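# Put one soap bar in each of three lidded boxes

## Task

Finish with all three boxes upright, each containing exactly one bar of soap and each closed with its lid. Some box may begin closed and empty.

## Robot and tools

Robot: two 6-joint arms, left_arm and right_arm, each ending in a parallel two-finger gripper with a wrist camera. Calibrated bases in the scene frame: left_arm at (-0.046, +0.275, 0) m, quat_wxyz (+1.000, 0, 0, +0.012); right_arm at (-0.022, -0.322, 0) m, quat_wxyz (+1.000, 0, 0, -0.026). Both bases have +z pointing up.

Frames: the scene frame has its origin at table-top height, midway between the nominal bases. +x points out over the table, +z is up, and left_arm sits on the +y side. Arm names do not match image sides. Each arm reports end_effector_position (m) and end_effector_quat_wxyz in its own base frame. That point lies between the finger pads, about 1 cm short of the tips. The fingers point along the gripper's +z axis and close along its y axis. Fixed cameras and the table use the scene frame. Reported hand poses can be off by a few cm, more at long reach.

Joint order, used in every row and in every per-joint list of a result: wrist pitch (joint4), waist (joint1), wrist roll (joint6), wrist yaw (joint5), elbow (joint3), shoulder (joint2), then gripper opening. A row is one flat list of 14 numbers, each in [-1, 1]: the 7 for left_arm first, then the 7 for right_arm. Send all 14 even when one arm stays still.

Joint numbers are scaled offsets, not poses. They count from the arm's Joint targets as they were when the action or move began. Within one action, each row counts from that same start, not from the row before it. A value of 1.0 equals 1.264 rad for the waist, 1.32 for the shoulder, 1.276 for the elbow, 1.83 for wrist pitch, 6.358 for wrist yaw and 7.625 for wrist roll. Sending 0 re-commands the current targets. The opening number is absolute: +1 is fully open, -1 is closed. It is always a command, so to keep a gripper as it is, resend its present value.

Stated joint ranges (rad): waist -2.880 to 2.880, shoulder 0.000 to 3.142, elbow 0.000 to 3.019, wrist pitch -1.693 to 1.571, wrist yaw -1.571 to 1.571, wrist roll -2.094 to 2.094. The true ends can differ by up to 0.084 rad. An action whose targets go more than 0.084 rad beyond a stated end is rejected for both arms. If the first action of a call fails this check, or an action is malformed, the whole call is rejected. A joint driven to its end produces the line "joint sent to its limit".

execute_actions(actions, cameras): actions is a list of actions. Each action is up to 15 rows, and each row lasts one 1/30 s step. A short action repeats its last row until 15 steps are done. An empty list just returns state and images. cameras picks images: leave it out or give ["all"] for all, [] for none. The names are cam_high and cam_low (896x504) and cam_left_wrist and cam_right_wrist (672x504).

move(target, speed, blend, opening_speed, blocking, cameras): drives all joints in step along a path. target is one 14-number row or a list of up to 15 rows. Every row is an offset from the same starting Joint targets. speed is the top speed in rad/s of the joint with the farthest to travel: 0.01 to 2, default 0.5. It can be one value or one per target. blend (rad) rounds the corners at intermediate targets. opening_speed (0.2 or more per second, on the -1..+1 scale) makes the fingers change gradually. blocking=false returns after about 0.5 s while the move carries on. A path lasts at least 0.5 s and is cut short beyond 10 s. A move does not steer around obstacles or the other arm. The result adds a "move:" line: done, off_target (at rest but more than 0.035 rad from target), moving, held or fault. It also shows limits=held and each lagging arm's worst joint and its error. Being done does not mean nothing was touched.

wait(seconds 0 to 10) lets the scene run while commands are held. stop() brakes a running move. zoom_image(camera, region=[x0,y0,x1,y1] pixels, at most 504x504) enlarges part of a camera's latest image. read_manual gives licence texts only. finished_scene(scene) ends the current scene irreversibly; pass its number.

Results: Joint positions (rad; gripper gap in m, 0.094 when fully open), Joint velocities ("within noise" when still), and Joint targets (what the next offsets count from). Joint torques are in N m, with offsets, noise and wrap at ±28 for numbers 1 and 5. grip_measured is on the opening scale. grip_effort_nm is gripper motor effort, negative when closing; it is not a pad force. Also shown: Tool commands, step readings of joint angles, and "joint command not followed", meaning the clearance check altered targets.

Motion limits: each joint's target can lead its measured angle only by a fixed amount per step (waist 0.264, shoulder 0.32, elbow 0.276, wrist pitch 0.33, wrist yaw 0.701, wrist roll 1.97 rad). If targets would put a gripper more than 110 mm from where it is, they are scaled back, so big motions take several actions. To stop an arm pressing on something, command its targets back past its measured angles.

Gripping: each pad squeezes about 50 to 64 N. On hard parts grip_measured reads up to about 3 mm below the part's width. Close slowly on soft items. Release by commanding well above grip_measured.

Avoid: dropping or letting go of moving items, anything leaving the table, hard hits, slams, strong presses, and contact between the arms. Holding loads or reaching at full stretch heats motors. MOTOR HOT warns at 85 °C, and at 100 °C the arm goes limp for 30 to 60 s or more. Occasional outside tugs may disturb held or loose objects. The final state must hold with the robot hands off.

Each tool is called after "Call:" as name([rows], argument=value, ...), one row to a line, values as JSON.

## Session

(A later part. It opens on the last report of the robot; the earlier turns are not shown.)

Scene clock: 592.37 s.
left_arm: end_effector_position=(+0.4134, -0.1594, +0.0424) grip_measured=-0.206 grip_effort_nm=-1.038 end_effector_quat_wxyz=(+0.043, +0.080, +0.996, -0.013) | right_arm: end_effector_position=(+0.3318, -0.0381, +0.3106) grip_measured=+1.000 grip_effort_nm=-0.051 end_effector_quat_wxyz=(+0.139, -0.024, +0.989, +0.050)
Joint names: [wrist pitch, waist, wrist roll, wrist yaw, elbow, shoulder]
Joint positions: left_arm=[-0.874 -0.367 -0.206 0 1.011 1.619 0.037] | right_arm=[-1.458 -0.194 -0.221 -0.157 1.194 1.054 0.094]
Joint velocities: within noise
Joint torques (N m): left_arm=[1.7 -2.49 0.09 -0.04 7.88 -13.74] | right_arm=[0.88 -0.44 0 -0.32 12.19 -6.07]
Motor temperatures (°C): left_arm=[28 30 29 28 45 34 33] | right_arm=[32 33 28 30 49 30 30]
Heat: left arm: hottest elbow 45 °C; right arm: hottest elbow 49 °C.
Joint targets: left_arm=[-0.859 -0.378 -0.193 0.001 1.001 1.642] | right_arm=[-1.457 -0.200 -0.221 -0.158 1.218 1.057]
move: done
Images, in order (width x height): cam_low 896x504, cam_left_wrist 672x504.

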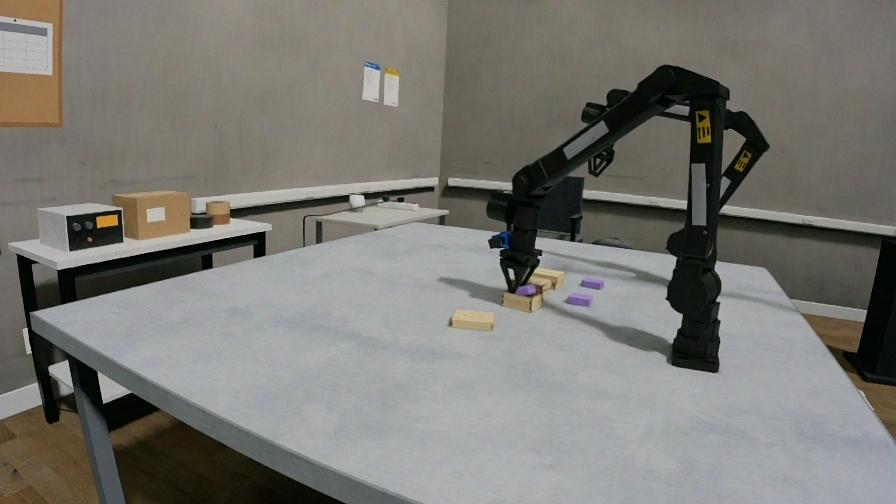

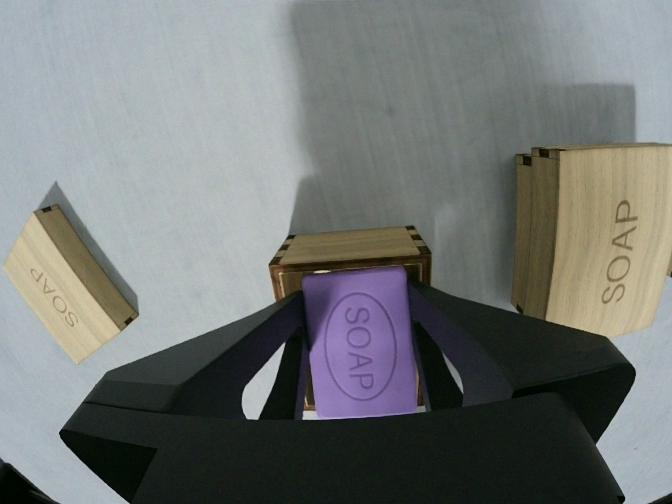

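Call:
move([
  [0.0115,0,0,0,-0.0066,0.0099,-0.5,0,0,0,0,0,0,1],
  [0.0115,0,0,0,-0.0066,0.0099,-0.13,0,0,0,0,0,0,1],
], speed=0.08, opening_speed=0.25, cameras=["cam_left_wrist","cam_low"])

Call:
zoom_image(camera="cam_low", region=[480, 230, 600, 330])

Scene clock: 603.33 s.
left_arm: end_effector_position=(+0.4140, -0.1596, +0.0353) grip_measured=-0.133 grip_effort_nm=0.110 end_effector_quat_wxyz=(+0.044, +0.080, +0.996, -0.013) | right_arm: end_effector_position=(+0.3318, -0.0381, +0.3106) grip_measured=+1.000 grip_effort_nm=-0.051 end_effector_quat_wxyz=(+0.139, -0.024, +0.989, +0.050)
Joint names: [wrist pitch, waist, wrist roll, wrist yaw, elbow, shoulder]
Joint positions: left_arm=[-0.852 -0.367 -0.206 0 1.003 1.631 0.041] | right_arm=[-1.458 -0.194 -0.221 -0.157 1.194 1.054 0.094]
Joint velocities: within noise
Joint torques (N m): left_arm=[1.8 -2.49 0.09 -0.05 7.71 -13.68] | right_arm=[0.9 -0.5 0 -0.32 12.21 -6.07]
Motor temperatures (°C): left_arm=[28 30 29 28 45 34 33] | right_arm=[32 33 28 30 49 30 30]
Heat: left arm: hottest elbow 45 °C; right arm: hottest elbow 49 °C.
Joint targets: left_arm=[-0.839 -0.378 -0.193 0.001 0.992 1.655] | right_arm=[-1.457 -0.200 -0.221 -0.158 1.218 1.057]
move: done
Images, in order (width x height): cam_low 896x504, cam_left_wrist 672x504.

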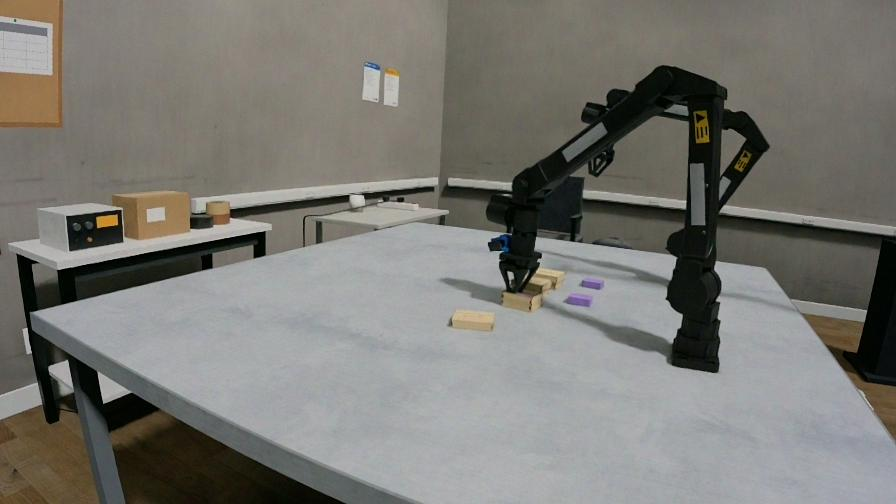

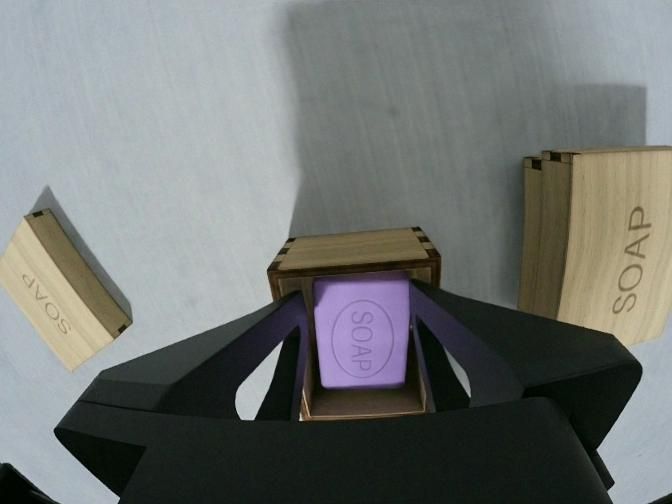

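Scaled by 4.200 from the camera's 896x504 image, which has a finer 1280x720 frame.

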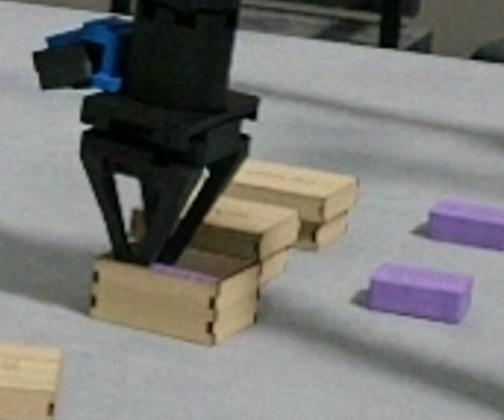

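Call:
move([
  [-0.03,0,0,0,0.047,0,-0.13,0,0,0,0,0,0,1],
  [-0.186,0,0,0,0.1473,-0.0963,-0.13,0,0,0,0,0,0,1],
], speed=0.25, blend=[0.03,0], cameras=["cam_left_wrist","cam_high"])

Call:
zoom_image(camera="cam_left_wrist", region=[250, 130, 490, 370])

Scene clock: 643.27 s.
left_arm: end_effector_position=(+0.3978, -0.1536, +0.1124) grip_measured=-0.132 grip_effort_nm=0.120 end_effector_quat_wxyz=(-0.004, +0.081, +0.997, +0.001) | right_arm: end_effector_position=(+0.3318, -0.0381, +0.3106) grip_measured=+1.000 grip_effort_nm=-0.051 end_effector_quat_wxyz=(+0.139, -0.024, +0.989, +0.050)
Joint names: [wrist pitch, waist, wrist roll, wrist yaw, elbow, shoulder]
Joint positions: left_arm=[-1.167 -0.367 -0.206 0 1.129 1.541 0.041] | right_arm=[-1.458 -0.194 -0.221 -0.157 1.194 1.054 0.094]
Joint velocities: within noise
Joint torques (N m): left_arm=[0.66 -2.37 0.09 -0.04 14.24 -16.56] | right_arm=[0.91 -0.5 0 -0.32 12.19 -6.01]
Motor temperatures (°C): left_arm=[28 30 29 28 43 33 31] | right_arm=[32 33 28 30 49 30 30]
Heat: left arm: hottest elbow 43 °C; right arm: hottest elbow 49 °C.
Joint targets: left_arm=[-1.179 -0.378 -0.193 0.001 1.180 1.527] | right_arm=[-1.457 -0.200 -0.221 -0.158 1.218 1.057]
move: off_target (left_arm); left_arm: the elbow is farthest, 0.051 rad from its target
Images, in order (width x height): cam_high 896x504, cam_left_wrist 672x504.

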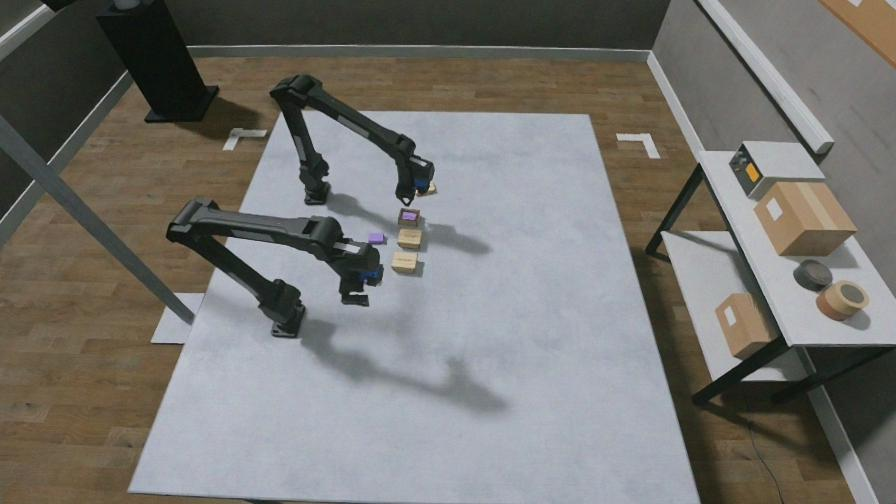

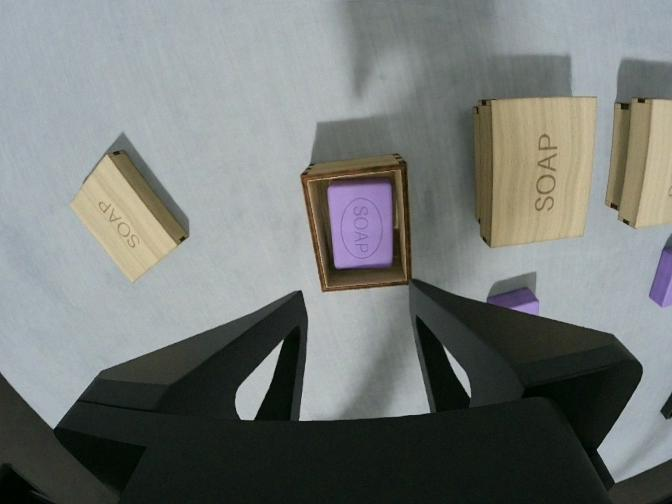

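Scaled by 2.100 from the camera's 672x504 image, which has a finer 960x720 frame.

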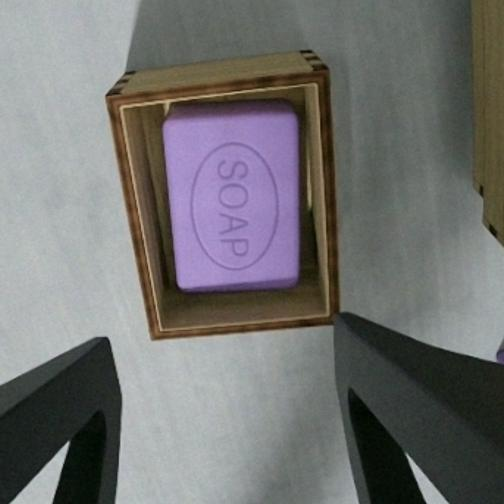

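Call:
move([
  [0,0.3378,-0.0085,0,0,0,1,0,0,0,0,0,0,1],
  [0.0579,0.3378,-0.0085,0,-0.0259,0.0894,1,0,0,0,0,0,0,1],
  [0.1656,0.3378,-0.0085,0,-0.0909,0.1765,1,0,0,0,0,0,0,1],
], speed=[0.6,0.4,0.2], opening_speed=1, blend=[0.05,0.03,0], cameras=["cam_left_wrist"])

Scene clock: 669.80 s.
left_arm: end_effector_position=(+0.4573, +0.0210, +0.0130) grip_measured=+0.998 grip_effort_nm=0.115 end_effector_quat_wxyz=(+0.011, -0.145, +0.989, -0.001) | right_arm: end_effector_position=(+0.3318, -0.0381, +0.3106) grip_measured=+1.000 grip_effort_nm=-0.061 end_effector_quat_wxyz=(+0.139, -0.024, +0.989, +0.050)
Joint names: [wrist pitch, waist, wrist roll, wrist yaw, elbow, shoulder]
Joint positions: left_arm=[-0.889 0.047 -0.244 0 1.075 1.735 0.094] | right_arm=[-1.458 -0.194 -0.221 -0.157 1.194 1.054 0.094]
Joint velocities: within noise
Joint torques (N m): left_arm=[1.62 -1.44 -0.21 -0.04 7.34 -15.09] | right_arm=[0.9 -0.44 0 -0.32 12.21 -6.07]
Motor temperatures (°C): left_arm=[28 30 29 28 46 34 31] | right_arm=[31 33 28 30 49 30 30]
Heat: left arm: hottest elbow 46 °C; right arm: hottest elbow 49 °C.
Joint targets: left_arm=[-0.876 0.049 -0.258 0.001 1.064 1.760] | right_arm=[-1.457 -0.200 -0.221 -0.158 1.218 1.057]
move: done
Images, in order (width x height): cam_left_wrist 672x504.

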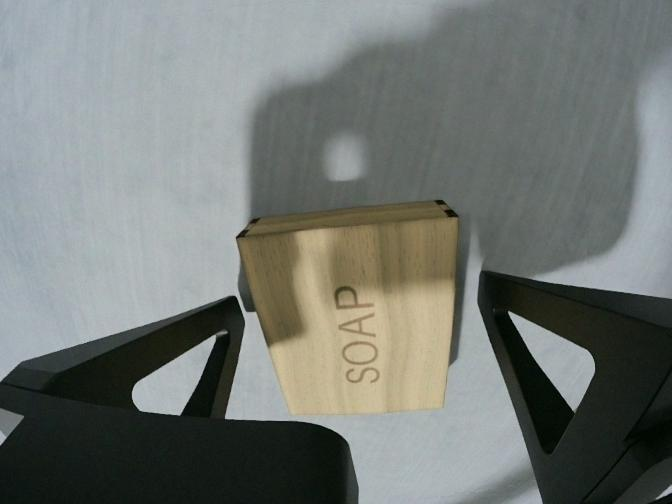

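Call:
move([
  [0,0,0,0,0,0,0.1,0,0,0,0,0,0,1],
  [-0.02,0,0,0,0.047,0,0.1,0,0,0,0,0,0,1],
  [-0.173,0,0,0,0.1614,-0.1288,0.1,0,0,0,0,0,0,1],
  [-0.1366,-0.3402,0.0059,0,0.0282,-0.1568,0.1,0,0,0,0,0,0,1],
], speed=[0.2,0.2,0.3,0.4], opening_speed=0.5, blend=[0,0.02,0.05,0], cameras=["cam_left_wrist","cam_low","cam_high"])

Call:
zoom_image(camera="cam_low", region=[480, 230, 600, 330])

Call:
zoom_image(camera="cam_high", region=[360, 170, 450, 260])

Scene clock: 691.13 s.
left_arm: end_effector_position=(+0.3953, -0.1580, +0.0936) grip_measured=+0.393 grip_effort_nm=-1.043 end_effector_quat_wxyz=(-0.013, +0.076, +0.997, +0.004) | right_arm: end_effector_position=(+0.3318, -0.0381, +0.3106) grip_measured=+1.000 grip_effort_nm=-0.056 end_effector_quat_wxyz=(+0.139, -0.024, +0.989, +0.050)
Joint names: [wrist pitch, waist, wrist roll, wrist yaw, elbow, shoulder]
Joint positions: left_arm=[-1.138 -0.379 -0.226 0 1.112 1.573 0.065] | right_arm=[-1.458 -0.194 -0.221 -0.157 1.194 1.054 0.094]
Joint velocities: within noise
Joint torques (N m): left_arm=[1.43 -1.73 0.08 -0.04 8.24 -17.26] | right_arm=[0.9 -0.5 0 -0.32 12.21 -6.01]
Motor temperatures (°C): left_arm=[28 30 29 28 44 35 31] | right_arm=[31 33 28 30 49 30 30]
Heat: left arm: hottest elbow 44 °C; right arm: hottest elbow 49 °C.
Joint targets: left_arm=[-1.126 -0.381 -0.213 0.001 1.100 1.553] | right_arm=[-1.457 -0.200 -0.221 -0.158 1.218 1.057]
move: done
Images, in order (width x height): cam_high 896x504, cam_low 896x504, cam_left_wrist 672x504.

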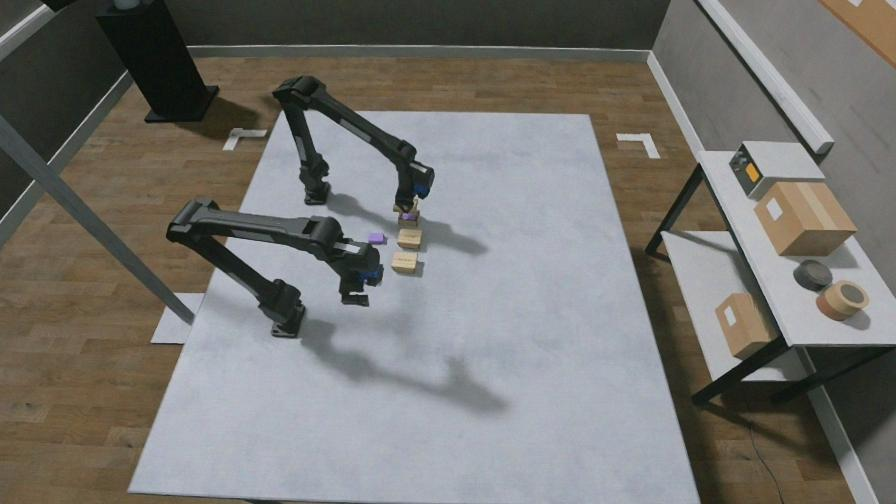

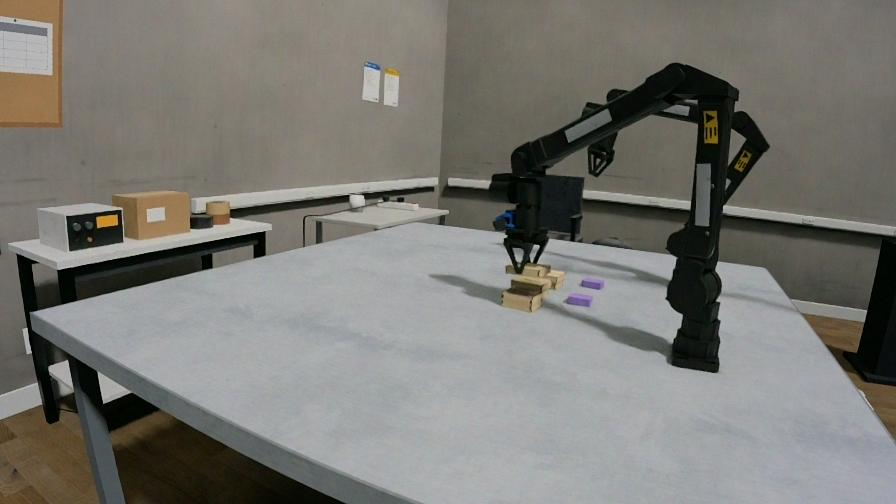

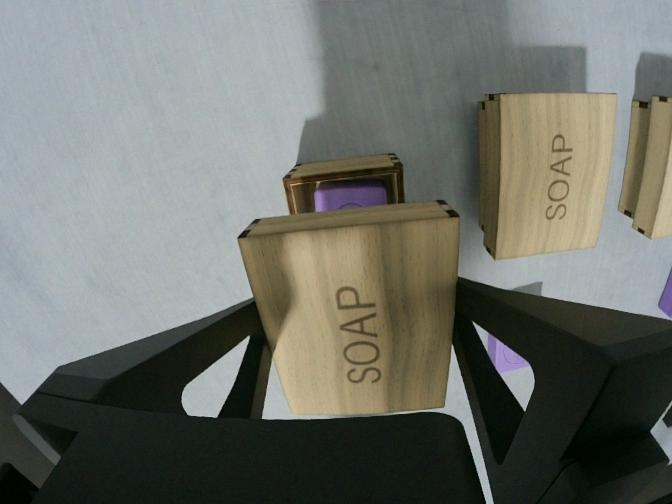

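Scaled by 4.200 from the camera's 896x504 image, which has a finer 1280x720 frame.

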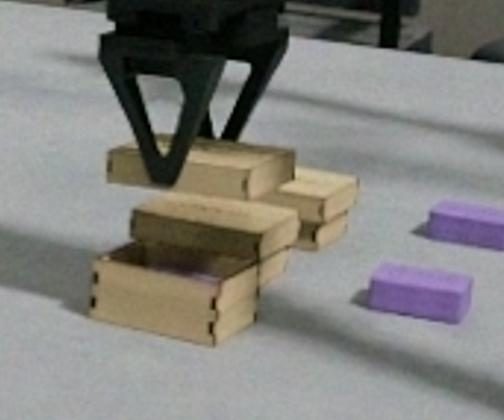

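Scaled by 5.600 from the camera's 896x504 image, which has a finer 1280x720 frame.

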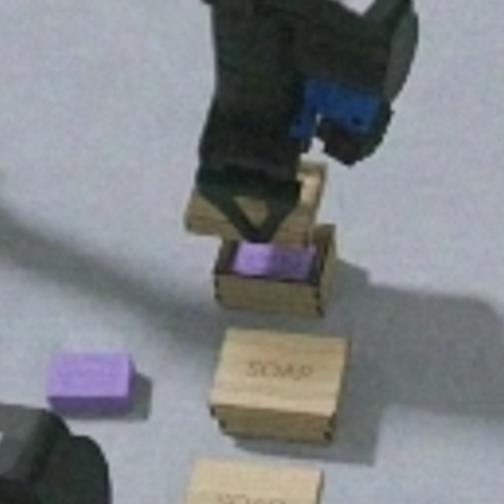

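Call:
move([
  [0,0.0182,0,0,0,0,0.1,0,0,0,0,0,0,1],
  [0.0596,0.0182,0,0,-0.0411,0.0462,0.1,0,0,0,0,0,0,1],
], speed=0.15, cameras=["cam_left_wrist","cam_low"])

Call:
zoom_image(camera="cam_low", region=[490, 250, 590, 330])

Call:
zoom_image(camera="cam_left_wrist", region=[230, 150, 480, 420])

Scene clock: 733.80 s.
left_arm: end_effector_position=(+0.3993, -0.1550, +0.0676) grip_measured=+0.393 grip_effort_nm=-1.033 end_effector_quat_wxyz=(+0.004, +0.072, +0.997, -0.001) | right_arm: end_effector_position=(+0.3318, -0.0381, +0.3106) grip_measured=+1.000 grip_effort_nm=-0.056 end_effector_quat_wxyz=(+0.139, -0.024, +0.989, +0.050)
Joint names: [wrist pitch, waist, wrist roll, wrist yaw, elbow, shoulder]
Joint positions: left_arm=[-1.03 -0.369 -0.226 0 1.058 1.592 0.065] | right_arm=[-1.458 -0.194 -0.221 -0.157 1.194 1.054 0.094]
Joint velocities: within noise
Joint torques (N m): left_arm=[1.55 -0.79 0.1 -0.04 8.06 -13.57] | right_arm=[0.9 -0.5 0 -0.32 12.22 -6.07]
Motor temperatures (°C): left_arm=[28 30 29 28 43 35 32] | right_arm=[31 33 28 30 50 30 30]
Heat: left arm: hottest elbow 43 °C; right arm: hottest elbow 50 °C.
Joint targets: left_arm=[-1.017 -0.358 -0.213 0.001 1.048 1.614] | right_arm=[-1.457 -0.200 -0.221 -0.158 1.218 1.057]
move: done
Images, in order (width x height): cam_low 896x504, cam_left_wrist 672x504.

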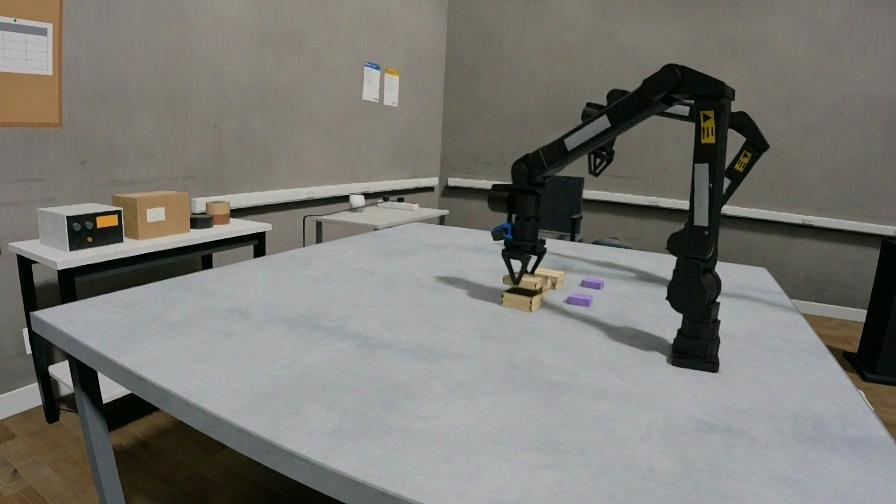

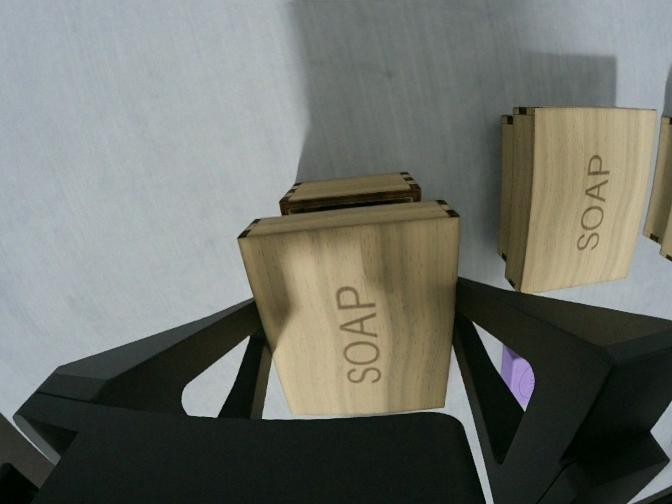

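Scaled by 5.040 from the camera's 896x504 image, which has a finer 1280x720 frame.

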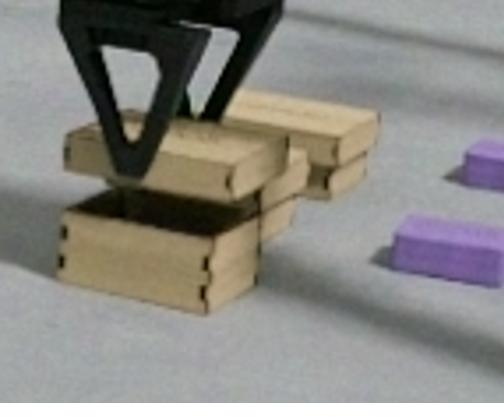

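Scaled by 1.867 from the camera's 672x504 image, which has a finer 960x720 frame.

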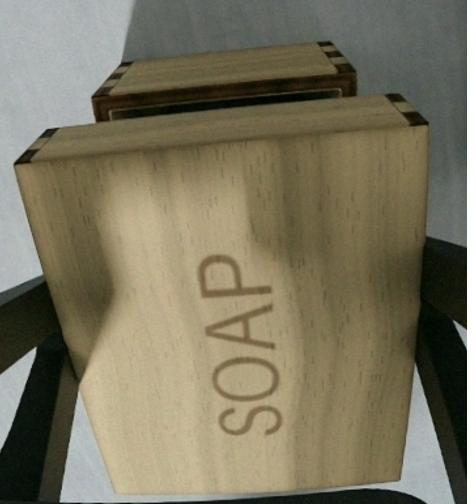

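Call:
move(target=[0.0186,0,0,0,-0.016,0.0124,0.1,0,0,0,0,0,0,1], speed=0.05, cameras=["cam_left_wrist","cam_low"])

Call:
zoom_image(camera="cam_low", region=[490, 250, 590, 330])

Call:
zoom_image(camera="cam_left_wrist", region=[230, 150, 480, 420])

Scene clock: 753.87 s.
left_arm: end_effector_position=(+0.3984, -0.1546, +0.0559) grip_measured=+0.393 grip_effort_nm=-1.043 end_effector_quat_wxyz=(+0.004, +0.072, +0.997, -0.001) | right_arm: end_effector_position=(+0.3318, -0.0381, +0.3106) grip_measured=+1.000 grip_effort_nm=-0.051 end_effector_quat_wxyz=(+0.139, -0.024, +0.989, +0.050)
Joint names: [wrist pitch, waist, wrist roll, wrist yaw, elbow, shoulder]
Joint positions: left_arm=[-0.996 -0.369 -0.226 0 1.039 1.605 0.065] | right_arm=[-1.458 -0.194 -0.221 -0.157 1.194 1.054 0.094]
Joint velocities: within noise
Joint torques (N m): left_arm=[1.61 -0.73 0.09 -0.04 7.82 -13.33] | right_arm=[0.88 -0.5 0 -0.32 12.21 -6.07]
Motor temperatures (°C): left_arm=[28 30 29 28 41 35 32] | right_arm=[31 33 28 30 50 30 30]
Heat: left arm: hottest elbow 41 °C; right arm: hottest elbow 50 °C.
Joint targets: left_arm=[-0.983 -0.358 -0.213 0.001 1.027 1.631] | right_arm=[-1.457 -0.200 -0.221 -0.158 1.218 1.057]
move: done
Images, in order (width x height): cam_low 896x504, cam_left_wrist 672x504.

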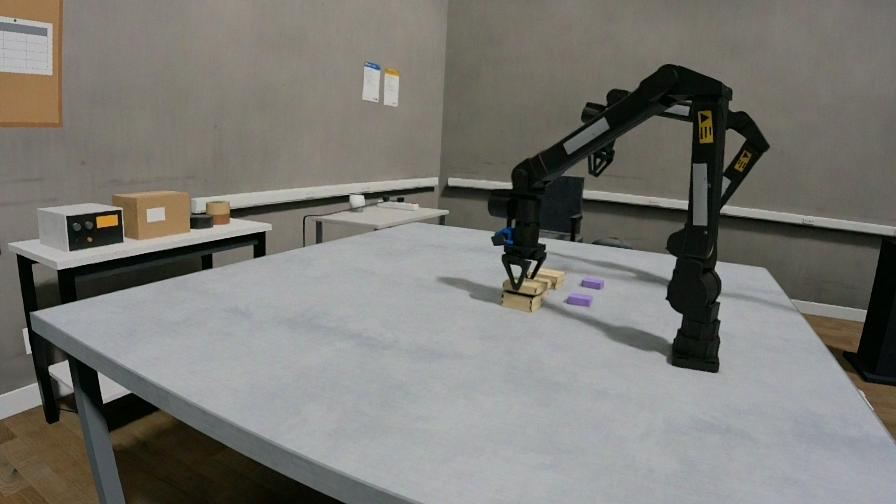

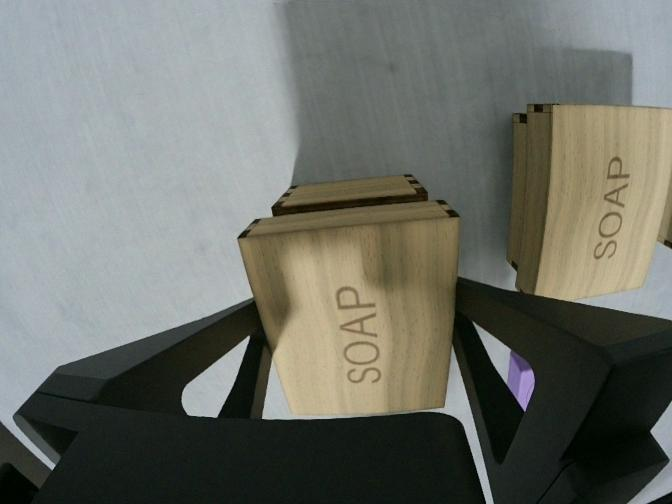

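Scaled by 5.040 from the camera's 896x504 image, which has a finer 1280x720 frame.

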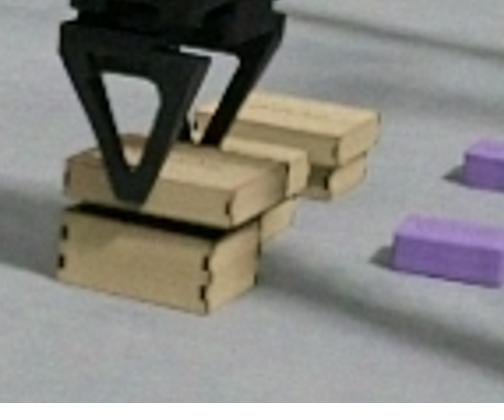

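Scaled by 1.867 from the camera's 672x504 image, which has a finer 960x720 frame.

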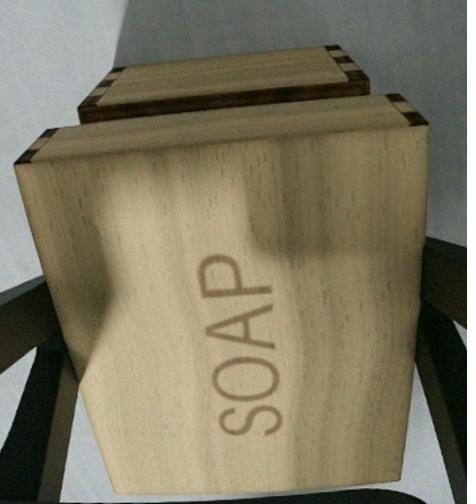

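Call:
move([
  [-0.0421,0,0,0,0.0807,-0.0295,0.1,0,0,0,0,0,0,1],
  [-0.0044,0,0,0,0.0115,0.0042,0.1,0,0,0,0,0,0,1],
], speed=[0.1,0.1], cameras=["cam_left_wrist","cam_low"])

Call:
zoom_image(camera="cam_low", region=[490, 250, 590, 330])

Call:
zoom_image(camera="cam_left_wrist", region=[230, 150, 480, 420])

Scene clock: 816.00 s.
left_arm: end_effector_position=(+0.4018, -0.1560, +0.0575) grip_measured=+0.393 grip_effort_nm=-1.043 end_effector_quat_wxyz=(+0.004, +0.072, +0.997, -0.001) | right_arm: end_effector_position=(+0.3318, -0.0381, +0.3106) grip_measured=+1.000 grip_effort_nm=-0.056 end_effector_quat_wxyz=(+0.139, -0.024, +0.989, +0.050)
Joint names: [wrist pitch, waist, wrist roll, wrist yaw, elbow, shoulder]
Joint positions: left_arm=[-1.004 -0.369 -0.226 0 1.053 1.612 0.065] | right_arm=[-1.458 -0.194 -0.221 -0.157 1.194 1.054 0.094]
Joint velocities: within noise
Joint torques (N m): left_arm=[1.58 -0.73 0.09 -0.04 7.91 -13.22] | right_arm=[0.9 -0.5 0 -0.32 12.19 -6.07]
Motor temperatures (°C): left_arm=[28 29 29 28 41 35 33] | right_arm=[31 33 28 30 50 30 30]
Heat: left arm: hottest elbow 41 °C; right arm: hottest elbow 50 °C.
Joint targets: left_arm=[-0.991 -0.358 -0.212 0.001 1.042 1.636] | right_arm=[-1.457 -0.200 -0.221 -0.158 1.218 1.057]
move: done
Images, in order (width x height): cam_low 896x504, cam_left_wrist 672x504.

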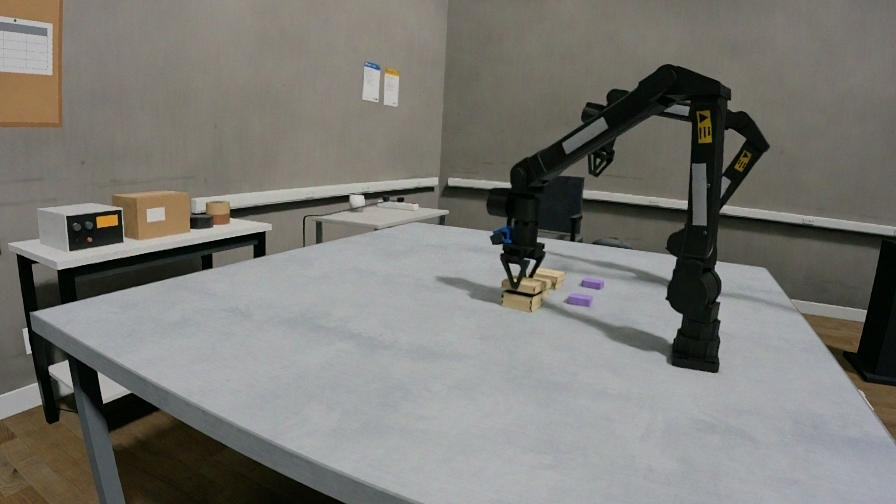

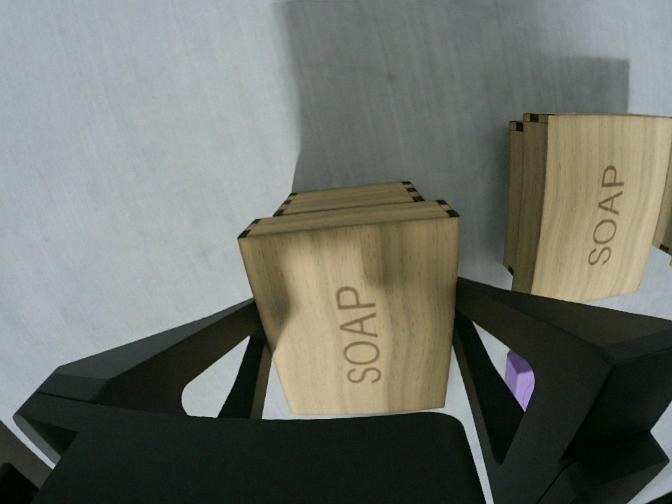

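Scaled by 5.040 from the camera's 896x504 image, which has a finer 1280x720 frame.

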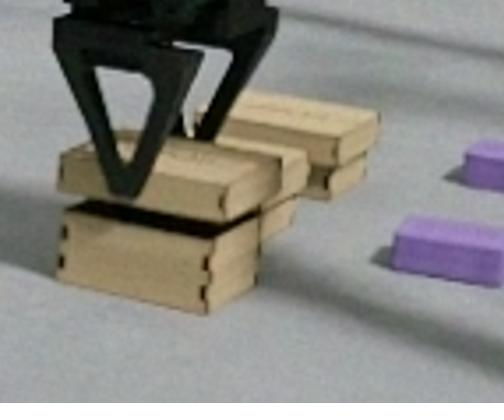

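Scaled by 1.867 from the camera's 672x504 image, which has a finer 960x720 frame.

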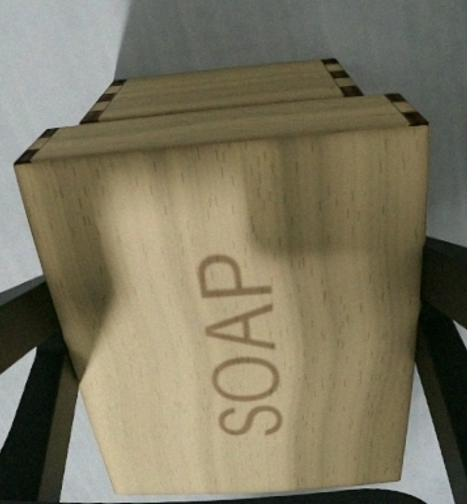

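Call:
move([
  [0,0,0,0,0.039,0,0.1,0,0,0,0,0,0,1],
  [-0.0095,-0.0008,0,0,0.0092,-0.0034,0.1,0,0,0,0,0,0,1],
], speed=0.15, cameras=["cam_left_wrist","cam_low"])

Call:
zoom_image(camera="cam_left_wrist", region=[240, 150, 500, 410])

Call:
zoom_image(camera="cam_low", region=[450, 150, 850, 450])

Scene clock: 877.90 s.
left_arm: end_effector_position=(+0.4019, -0.1560, +0.0575) grip_measured=+0.393 grip_effort_nm=-1.038 end_effector_quat_wxyz=(+0.004, +0.072, +0.997, -0.001) | right_arm: end_effector_position=(+0.3318, -0.0381, +0.3106) grip_measured=+1.000 grip_effort_nm=-0.051 end_effector_quat_wxyz=(+0.139, -0.024, +0.989, +0.050)
Joint names: [wrist pitch, waist, wrist roll, wrist yaw, elbow, shoulder]
Joint positions: left_arm=[-1.003 -0.369 -0.226 0 1.053 1.612 0.065] | right_arm=[-1.458 -0.194 -0.221 -0.157 1.194 1.054 0.094]
Joint velocities: within noise
Joint torques (N m): left_arm=[0.91 -0.85 0.1 -0.04 9.05 -14.04] | right_arm=[0.9 -0.5 0.01 -0.32 12.21 -6.07]
Motor temperatures (°C): left_arm=[28 29 29 28 39 34 33] | right_arm=[31 33 28 30 51 29 30]
Heat: left arm: hottest elbow 39 °C; right arm: hottest elbow 51 °C.
Joint targets: left_arm=[-1.008 -0.359 -0.212 0.001 1.054 1.632] | right_arm=[-1.457 -0.200 -0.221 -0.158 1.218 1.057]
move: done
Images, in order (width x height): cam_low 896x504, cam_left_wrist 672x504.

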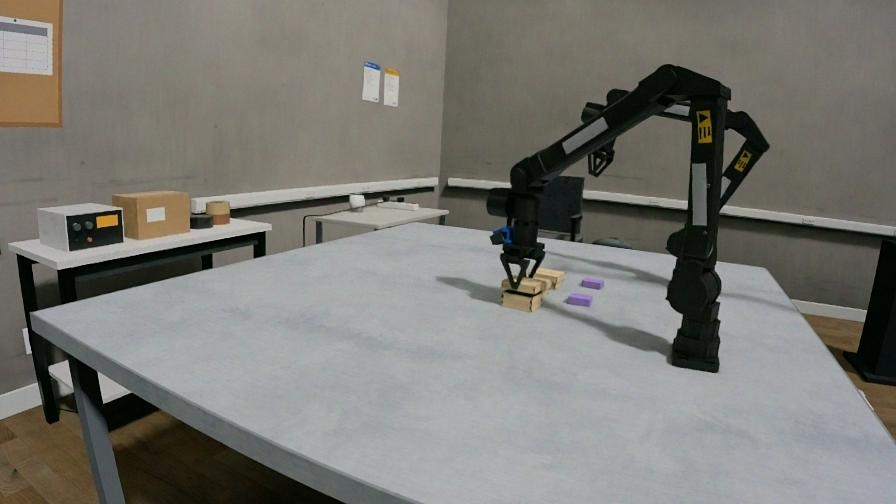

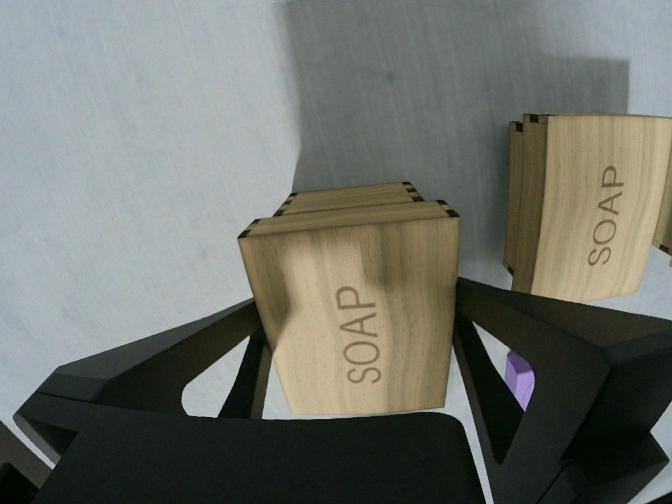

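Scaled by 1.938 from the camera's 672x504 image, which has a finer 960x720 frame.

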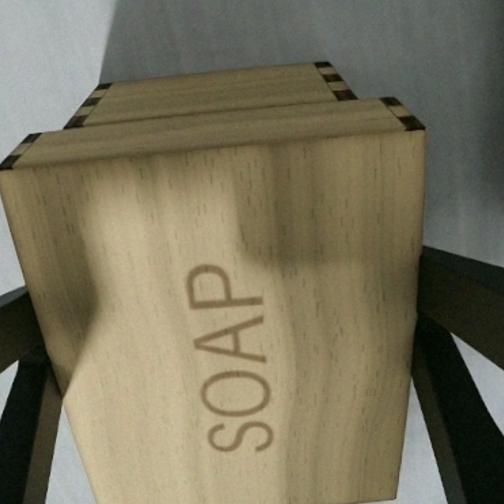

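Scaled by 1.260 from the camera's 896x504 image, which has a finer 1280x720 frame.

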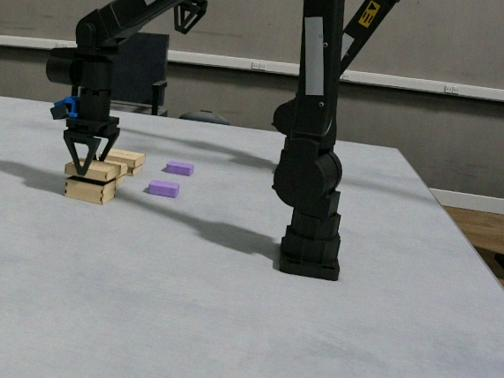

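Call:
move([
  [-0.005,0,0,0,0.047,0.003,0.1,0,0,0,0,0,0,1],
  [-0.0013,0,0,0,0.0063,0.0044,0.1,0,0,0,0,0,0,1],
], speed=0.15, cameras=["cam_left_wrist"])

Call:
zoom_image(camera="cam_left_wrist", region=[240, 150, 500, 410])

Scene clock: 916.60 s.
left_arm: end_effector_position=(+0.4019, -0.1560, +0.0575) grip_measured=+0.393 grip_effort_nm=-1.038 end_effector_quat_wxyz=(+0.004, +0.072, +0.997, -0.001) | right_arm: end_effector_position=(+0.3318, -0.0381, +0.3106) grip_measured=+1.000 grip_effort_nm=-0.051 end_effector_quat_wxyz=(+0.139, -0.024, +0.989, +0.050)
Joint names: [wrist pitch, waist, wrist roll, wrist yaw, elbow, shoulder]
Joint positions: left_arm=[-1.003 -0.369 -0.226 0 1.053 1.612 0.065] | right_arm=[-1.458 -0.194 -0.221 -0.157 1.194 1.054 0.094]
Joint velocities: within noise
Joint torques (N m): left_arm=[0.79 -0.85 0.09 -0.04 9.78 -13.57] | right_arm=[0.9 -0.5 0 -0.32 12.19 -6.07]
Motor temperatures (°C): left_arm=[27 29 29 28 40 34 33] | right_arm=[31 33 28 30 51 29 30]
Heat: left arm: hottest elbow 40 °C; right arm: hottest elbow 51 °C.
Joint targets: left_arm=[-1.011 -0.359 -0.212 0.001 1.062 1.638] | right_arm=[-1.457 -0.200 -0.221 -0.158 1.218 1.057]
move: done
Images, in order (width x height): cam_left_wrist 672x504.

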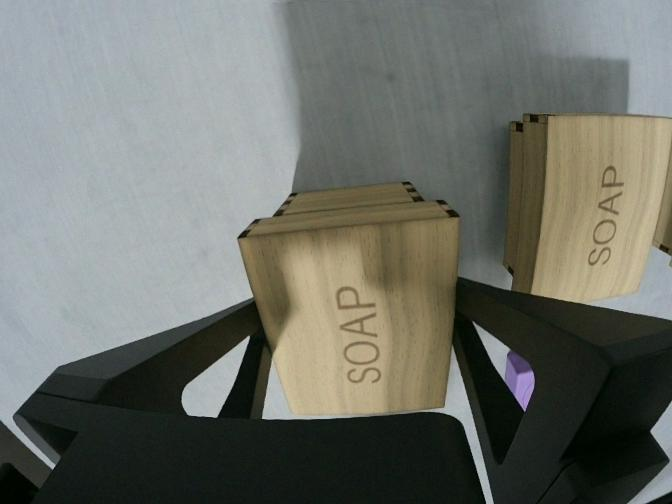

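Scaled by 1.938 from the camera's 672x504 image, which has a finer 960x720 frame.

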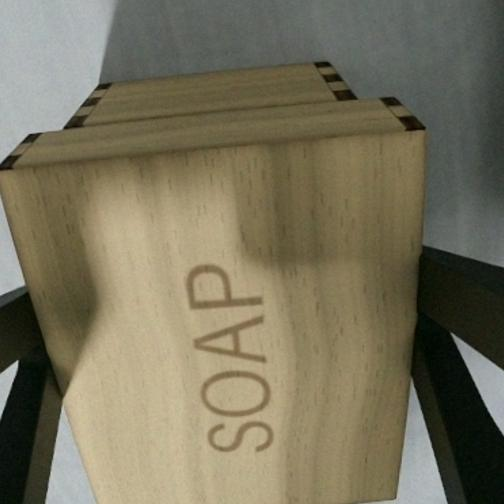

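Call:
move([
  [-0.03,0,0,0,0.1,-0.01,0.1,0,0,0,0,0,0,1],
  [0,0,0,0,0,0,0.1,0,0,0,0,0,0,1],
], speed=0.2, cameras=["cam_left_wrist"])

Call:
zoom_image(camera="cam_left_wrist", region=[240, 150, 500, 410])

Scene clock: 928.13 s.
left_arm: end_effector_position=(+0.4052, -0.1573, +0.0631) grip_measured=+0.393 grip_effort_nm=-1.043 end_effector_quat_wxyz=(+0.003, +0.072, +0.997, -0.001) | right_arm: end_effector_position=(+0.3318, -0.0381, +0.3106) grip_measured=+1.000 grip_effort_nm=-0.046 end_effector_quat_wxyz=(+0.139, -0.024, +0.989, +0.050)
Joint names: [wrist pitch, waist, wrist roll, wrist yaw, elbow, shoulder]
Joint positions: left_arm=[-1.023 -0.369 -0.226 0 1.072 1.614 0.065] | right_arm=[-1.458 -0.194 -0.221 -0.157 1.194 1.054 0.094]
Joint velocities: within noise
Joint torques (N m): left_arm=[1.59 -0.85 0.09 -0.04 8.03 -13.86] | right_arm=[0.9 -0.5 0 -0.32 12.21 -6.07]
Motor temperatures (°C): left_arm=[27 29 29 28 40 34 33] | right_arm=[31 33 28 30 51 29 30]
Heat: left arm: hottest elbow 40 °C; right arm: hottest elbow 51 °C.
Joint targets: left_arm=[-1.011 -0.359 -0.213 0.001 1.062 1.638] | right_arm=[-1.457 -0.200 -0.221 -0.158 1.218 1.057]
move: done
Images, in order (width x height): cam_left_wrist 672x504.

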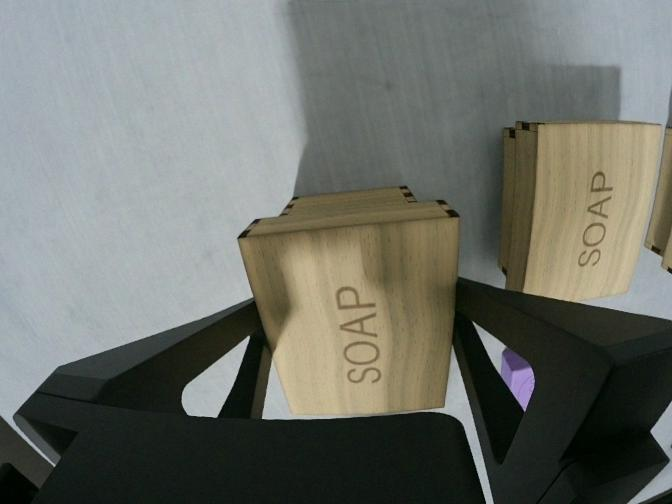

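Scaled by 1.938 from the camera's 672x504 image, which has a finer 960x720 frame.

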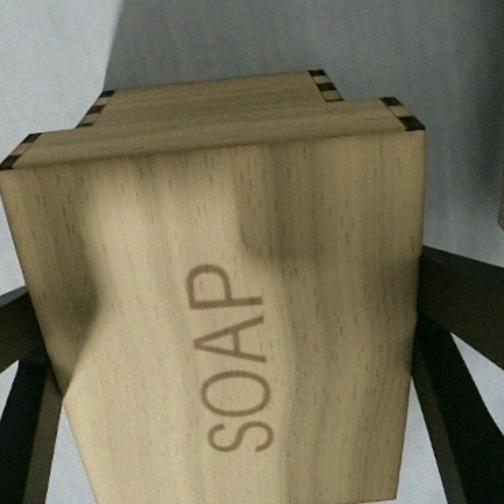

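Call:
move([
  [0.0069,-0.0005,0,0,0,0.0091,0.1,0,0,0,0,0,0,1],
  [0.0378,-0.0005,0,0,-0.0178,0.0344,0.1,0,0,0,0,0,0,1],
], speed=0.06, cameras=["cam_left_wrist","cam_low"])

Call:
zoom_image(camera="cam_left_wrist", region=[240, 150, 500, 410])

Call:
zoom_image(camera="cam_low", region=[470, 230, 630, 330])

Scene clock: 948.70 s.
left_arm: end_effector_position=(+0.4091, -0.1588, +0.0474) grip_measured=+0.393 grip_effort_nm=-1.038 end_effector_quat_wxyz=(+0.006, +0.072, +0.997, -0.002) | right_arm: end_effector_position=(+0.3318, -0.0381, +0.3106) grip_measured=+1.000 grip_effort_nm=-0.056 end_effector_quat_wxyz=(+0.139, -0.024, +0.989, +0.050)
Joint names: [wrist pitch, waist, wrist roll, wrist yaw, elbow, shoulder]
Joint positions: left_arm=[-0.975 -0.369 -0.226 0 1.059 1.642 0.065] | right_arm=[-1.458 -0.194 -0.221 -0.157 1.194 1.054 0.094]
Joint velocities: within noise
Joint torques (N m): left_arm=[2.52 -0.85 0.09 -0.04 6.93 -12.57] | right_arm=[0.9 -0.5 0 -0.32 12.19 -6.07]
Motor temperatures (°C): left_arm=[27 29 29 28 41 35 33] | right_arm=[31 33 28 30 51 29 30]
Heat: left arm: hottest elbow 41 °C; right arm: hottest elbow 51 °C.
Joint targets: left_arm=[-0.942 -0.360 -0.213 0.001 1.039 1.683] | right_arm=[-1.457 -0.200 -0.221 -0.158 1.218 1.057]
move: off_target (left_arm); left_arm: the shoulder is farthest, 0.041 rad from its target
Images, in order (width x height): cam_low 896x504, cam_left_wrist 672x504.

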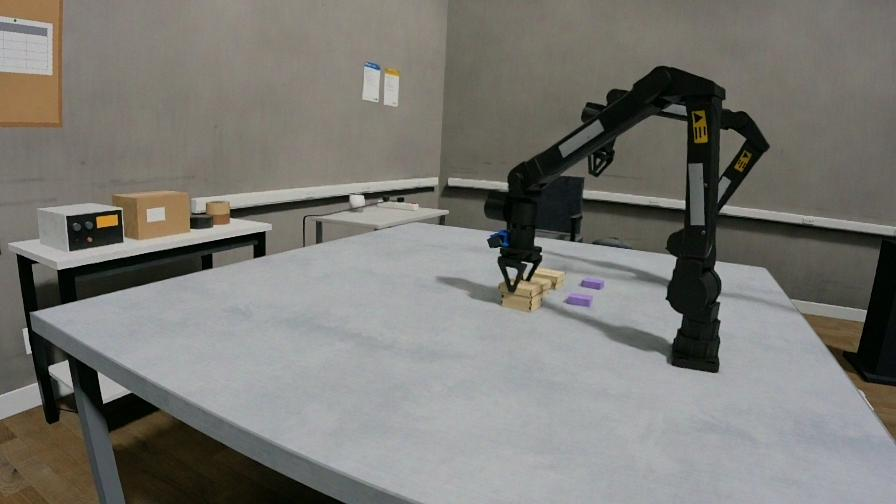

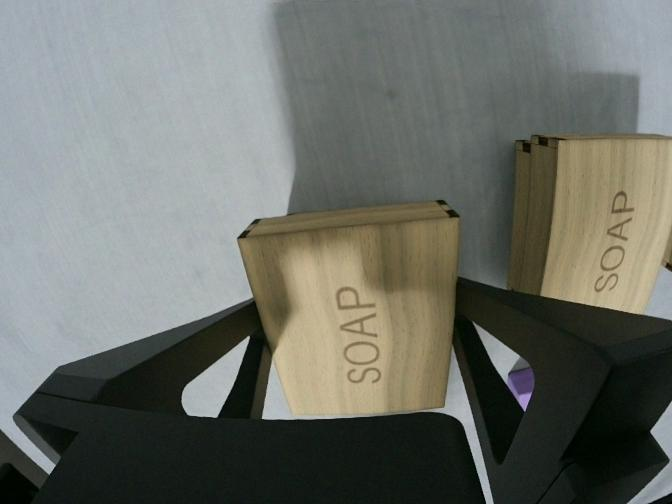

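Scaled by 1.938 from the camera's 672x504 image, which has a finer 960x720 frame.

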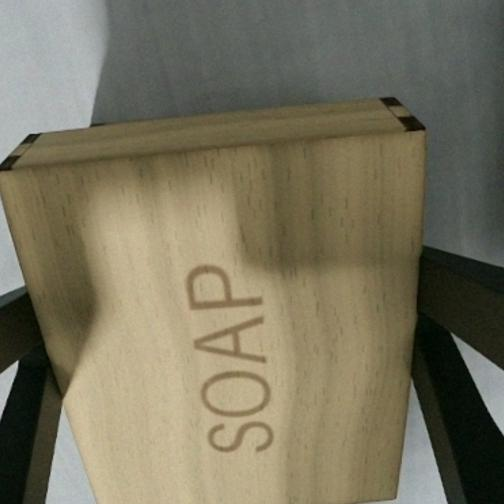

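Scaled by 3.150 from the camera's 896x504 image, which has a finer 1280x720 frame.

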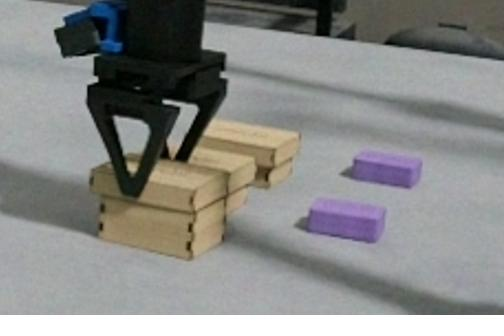

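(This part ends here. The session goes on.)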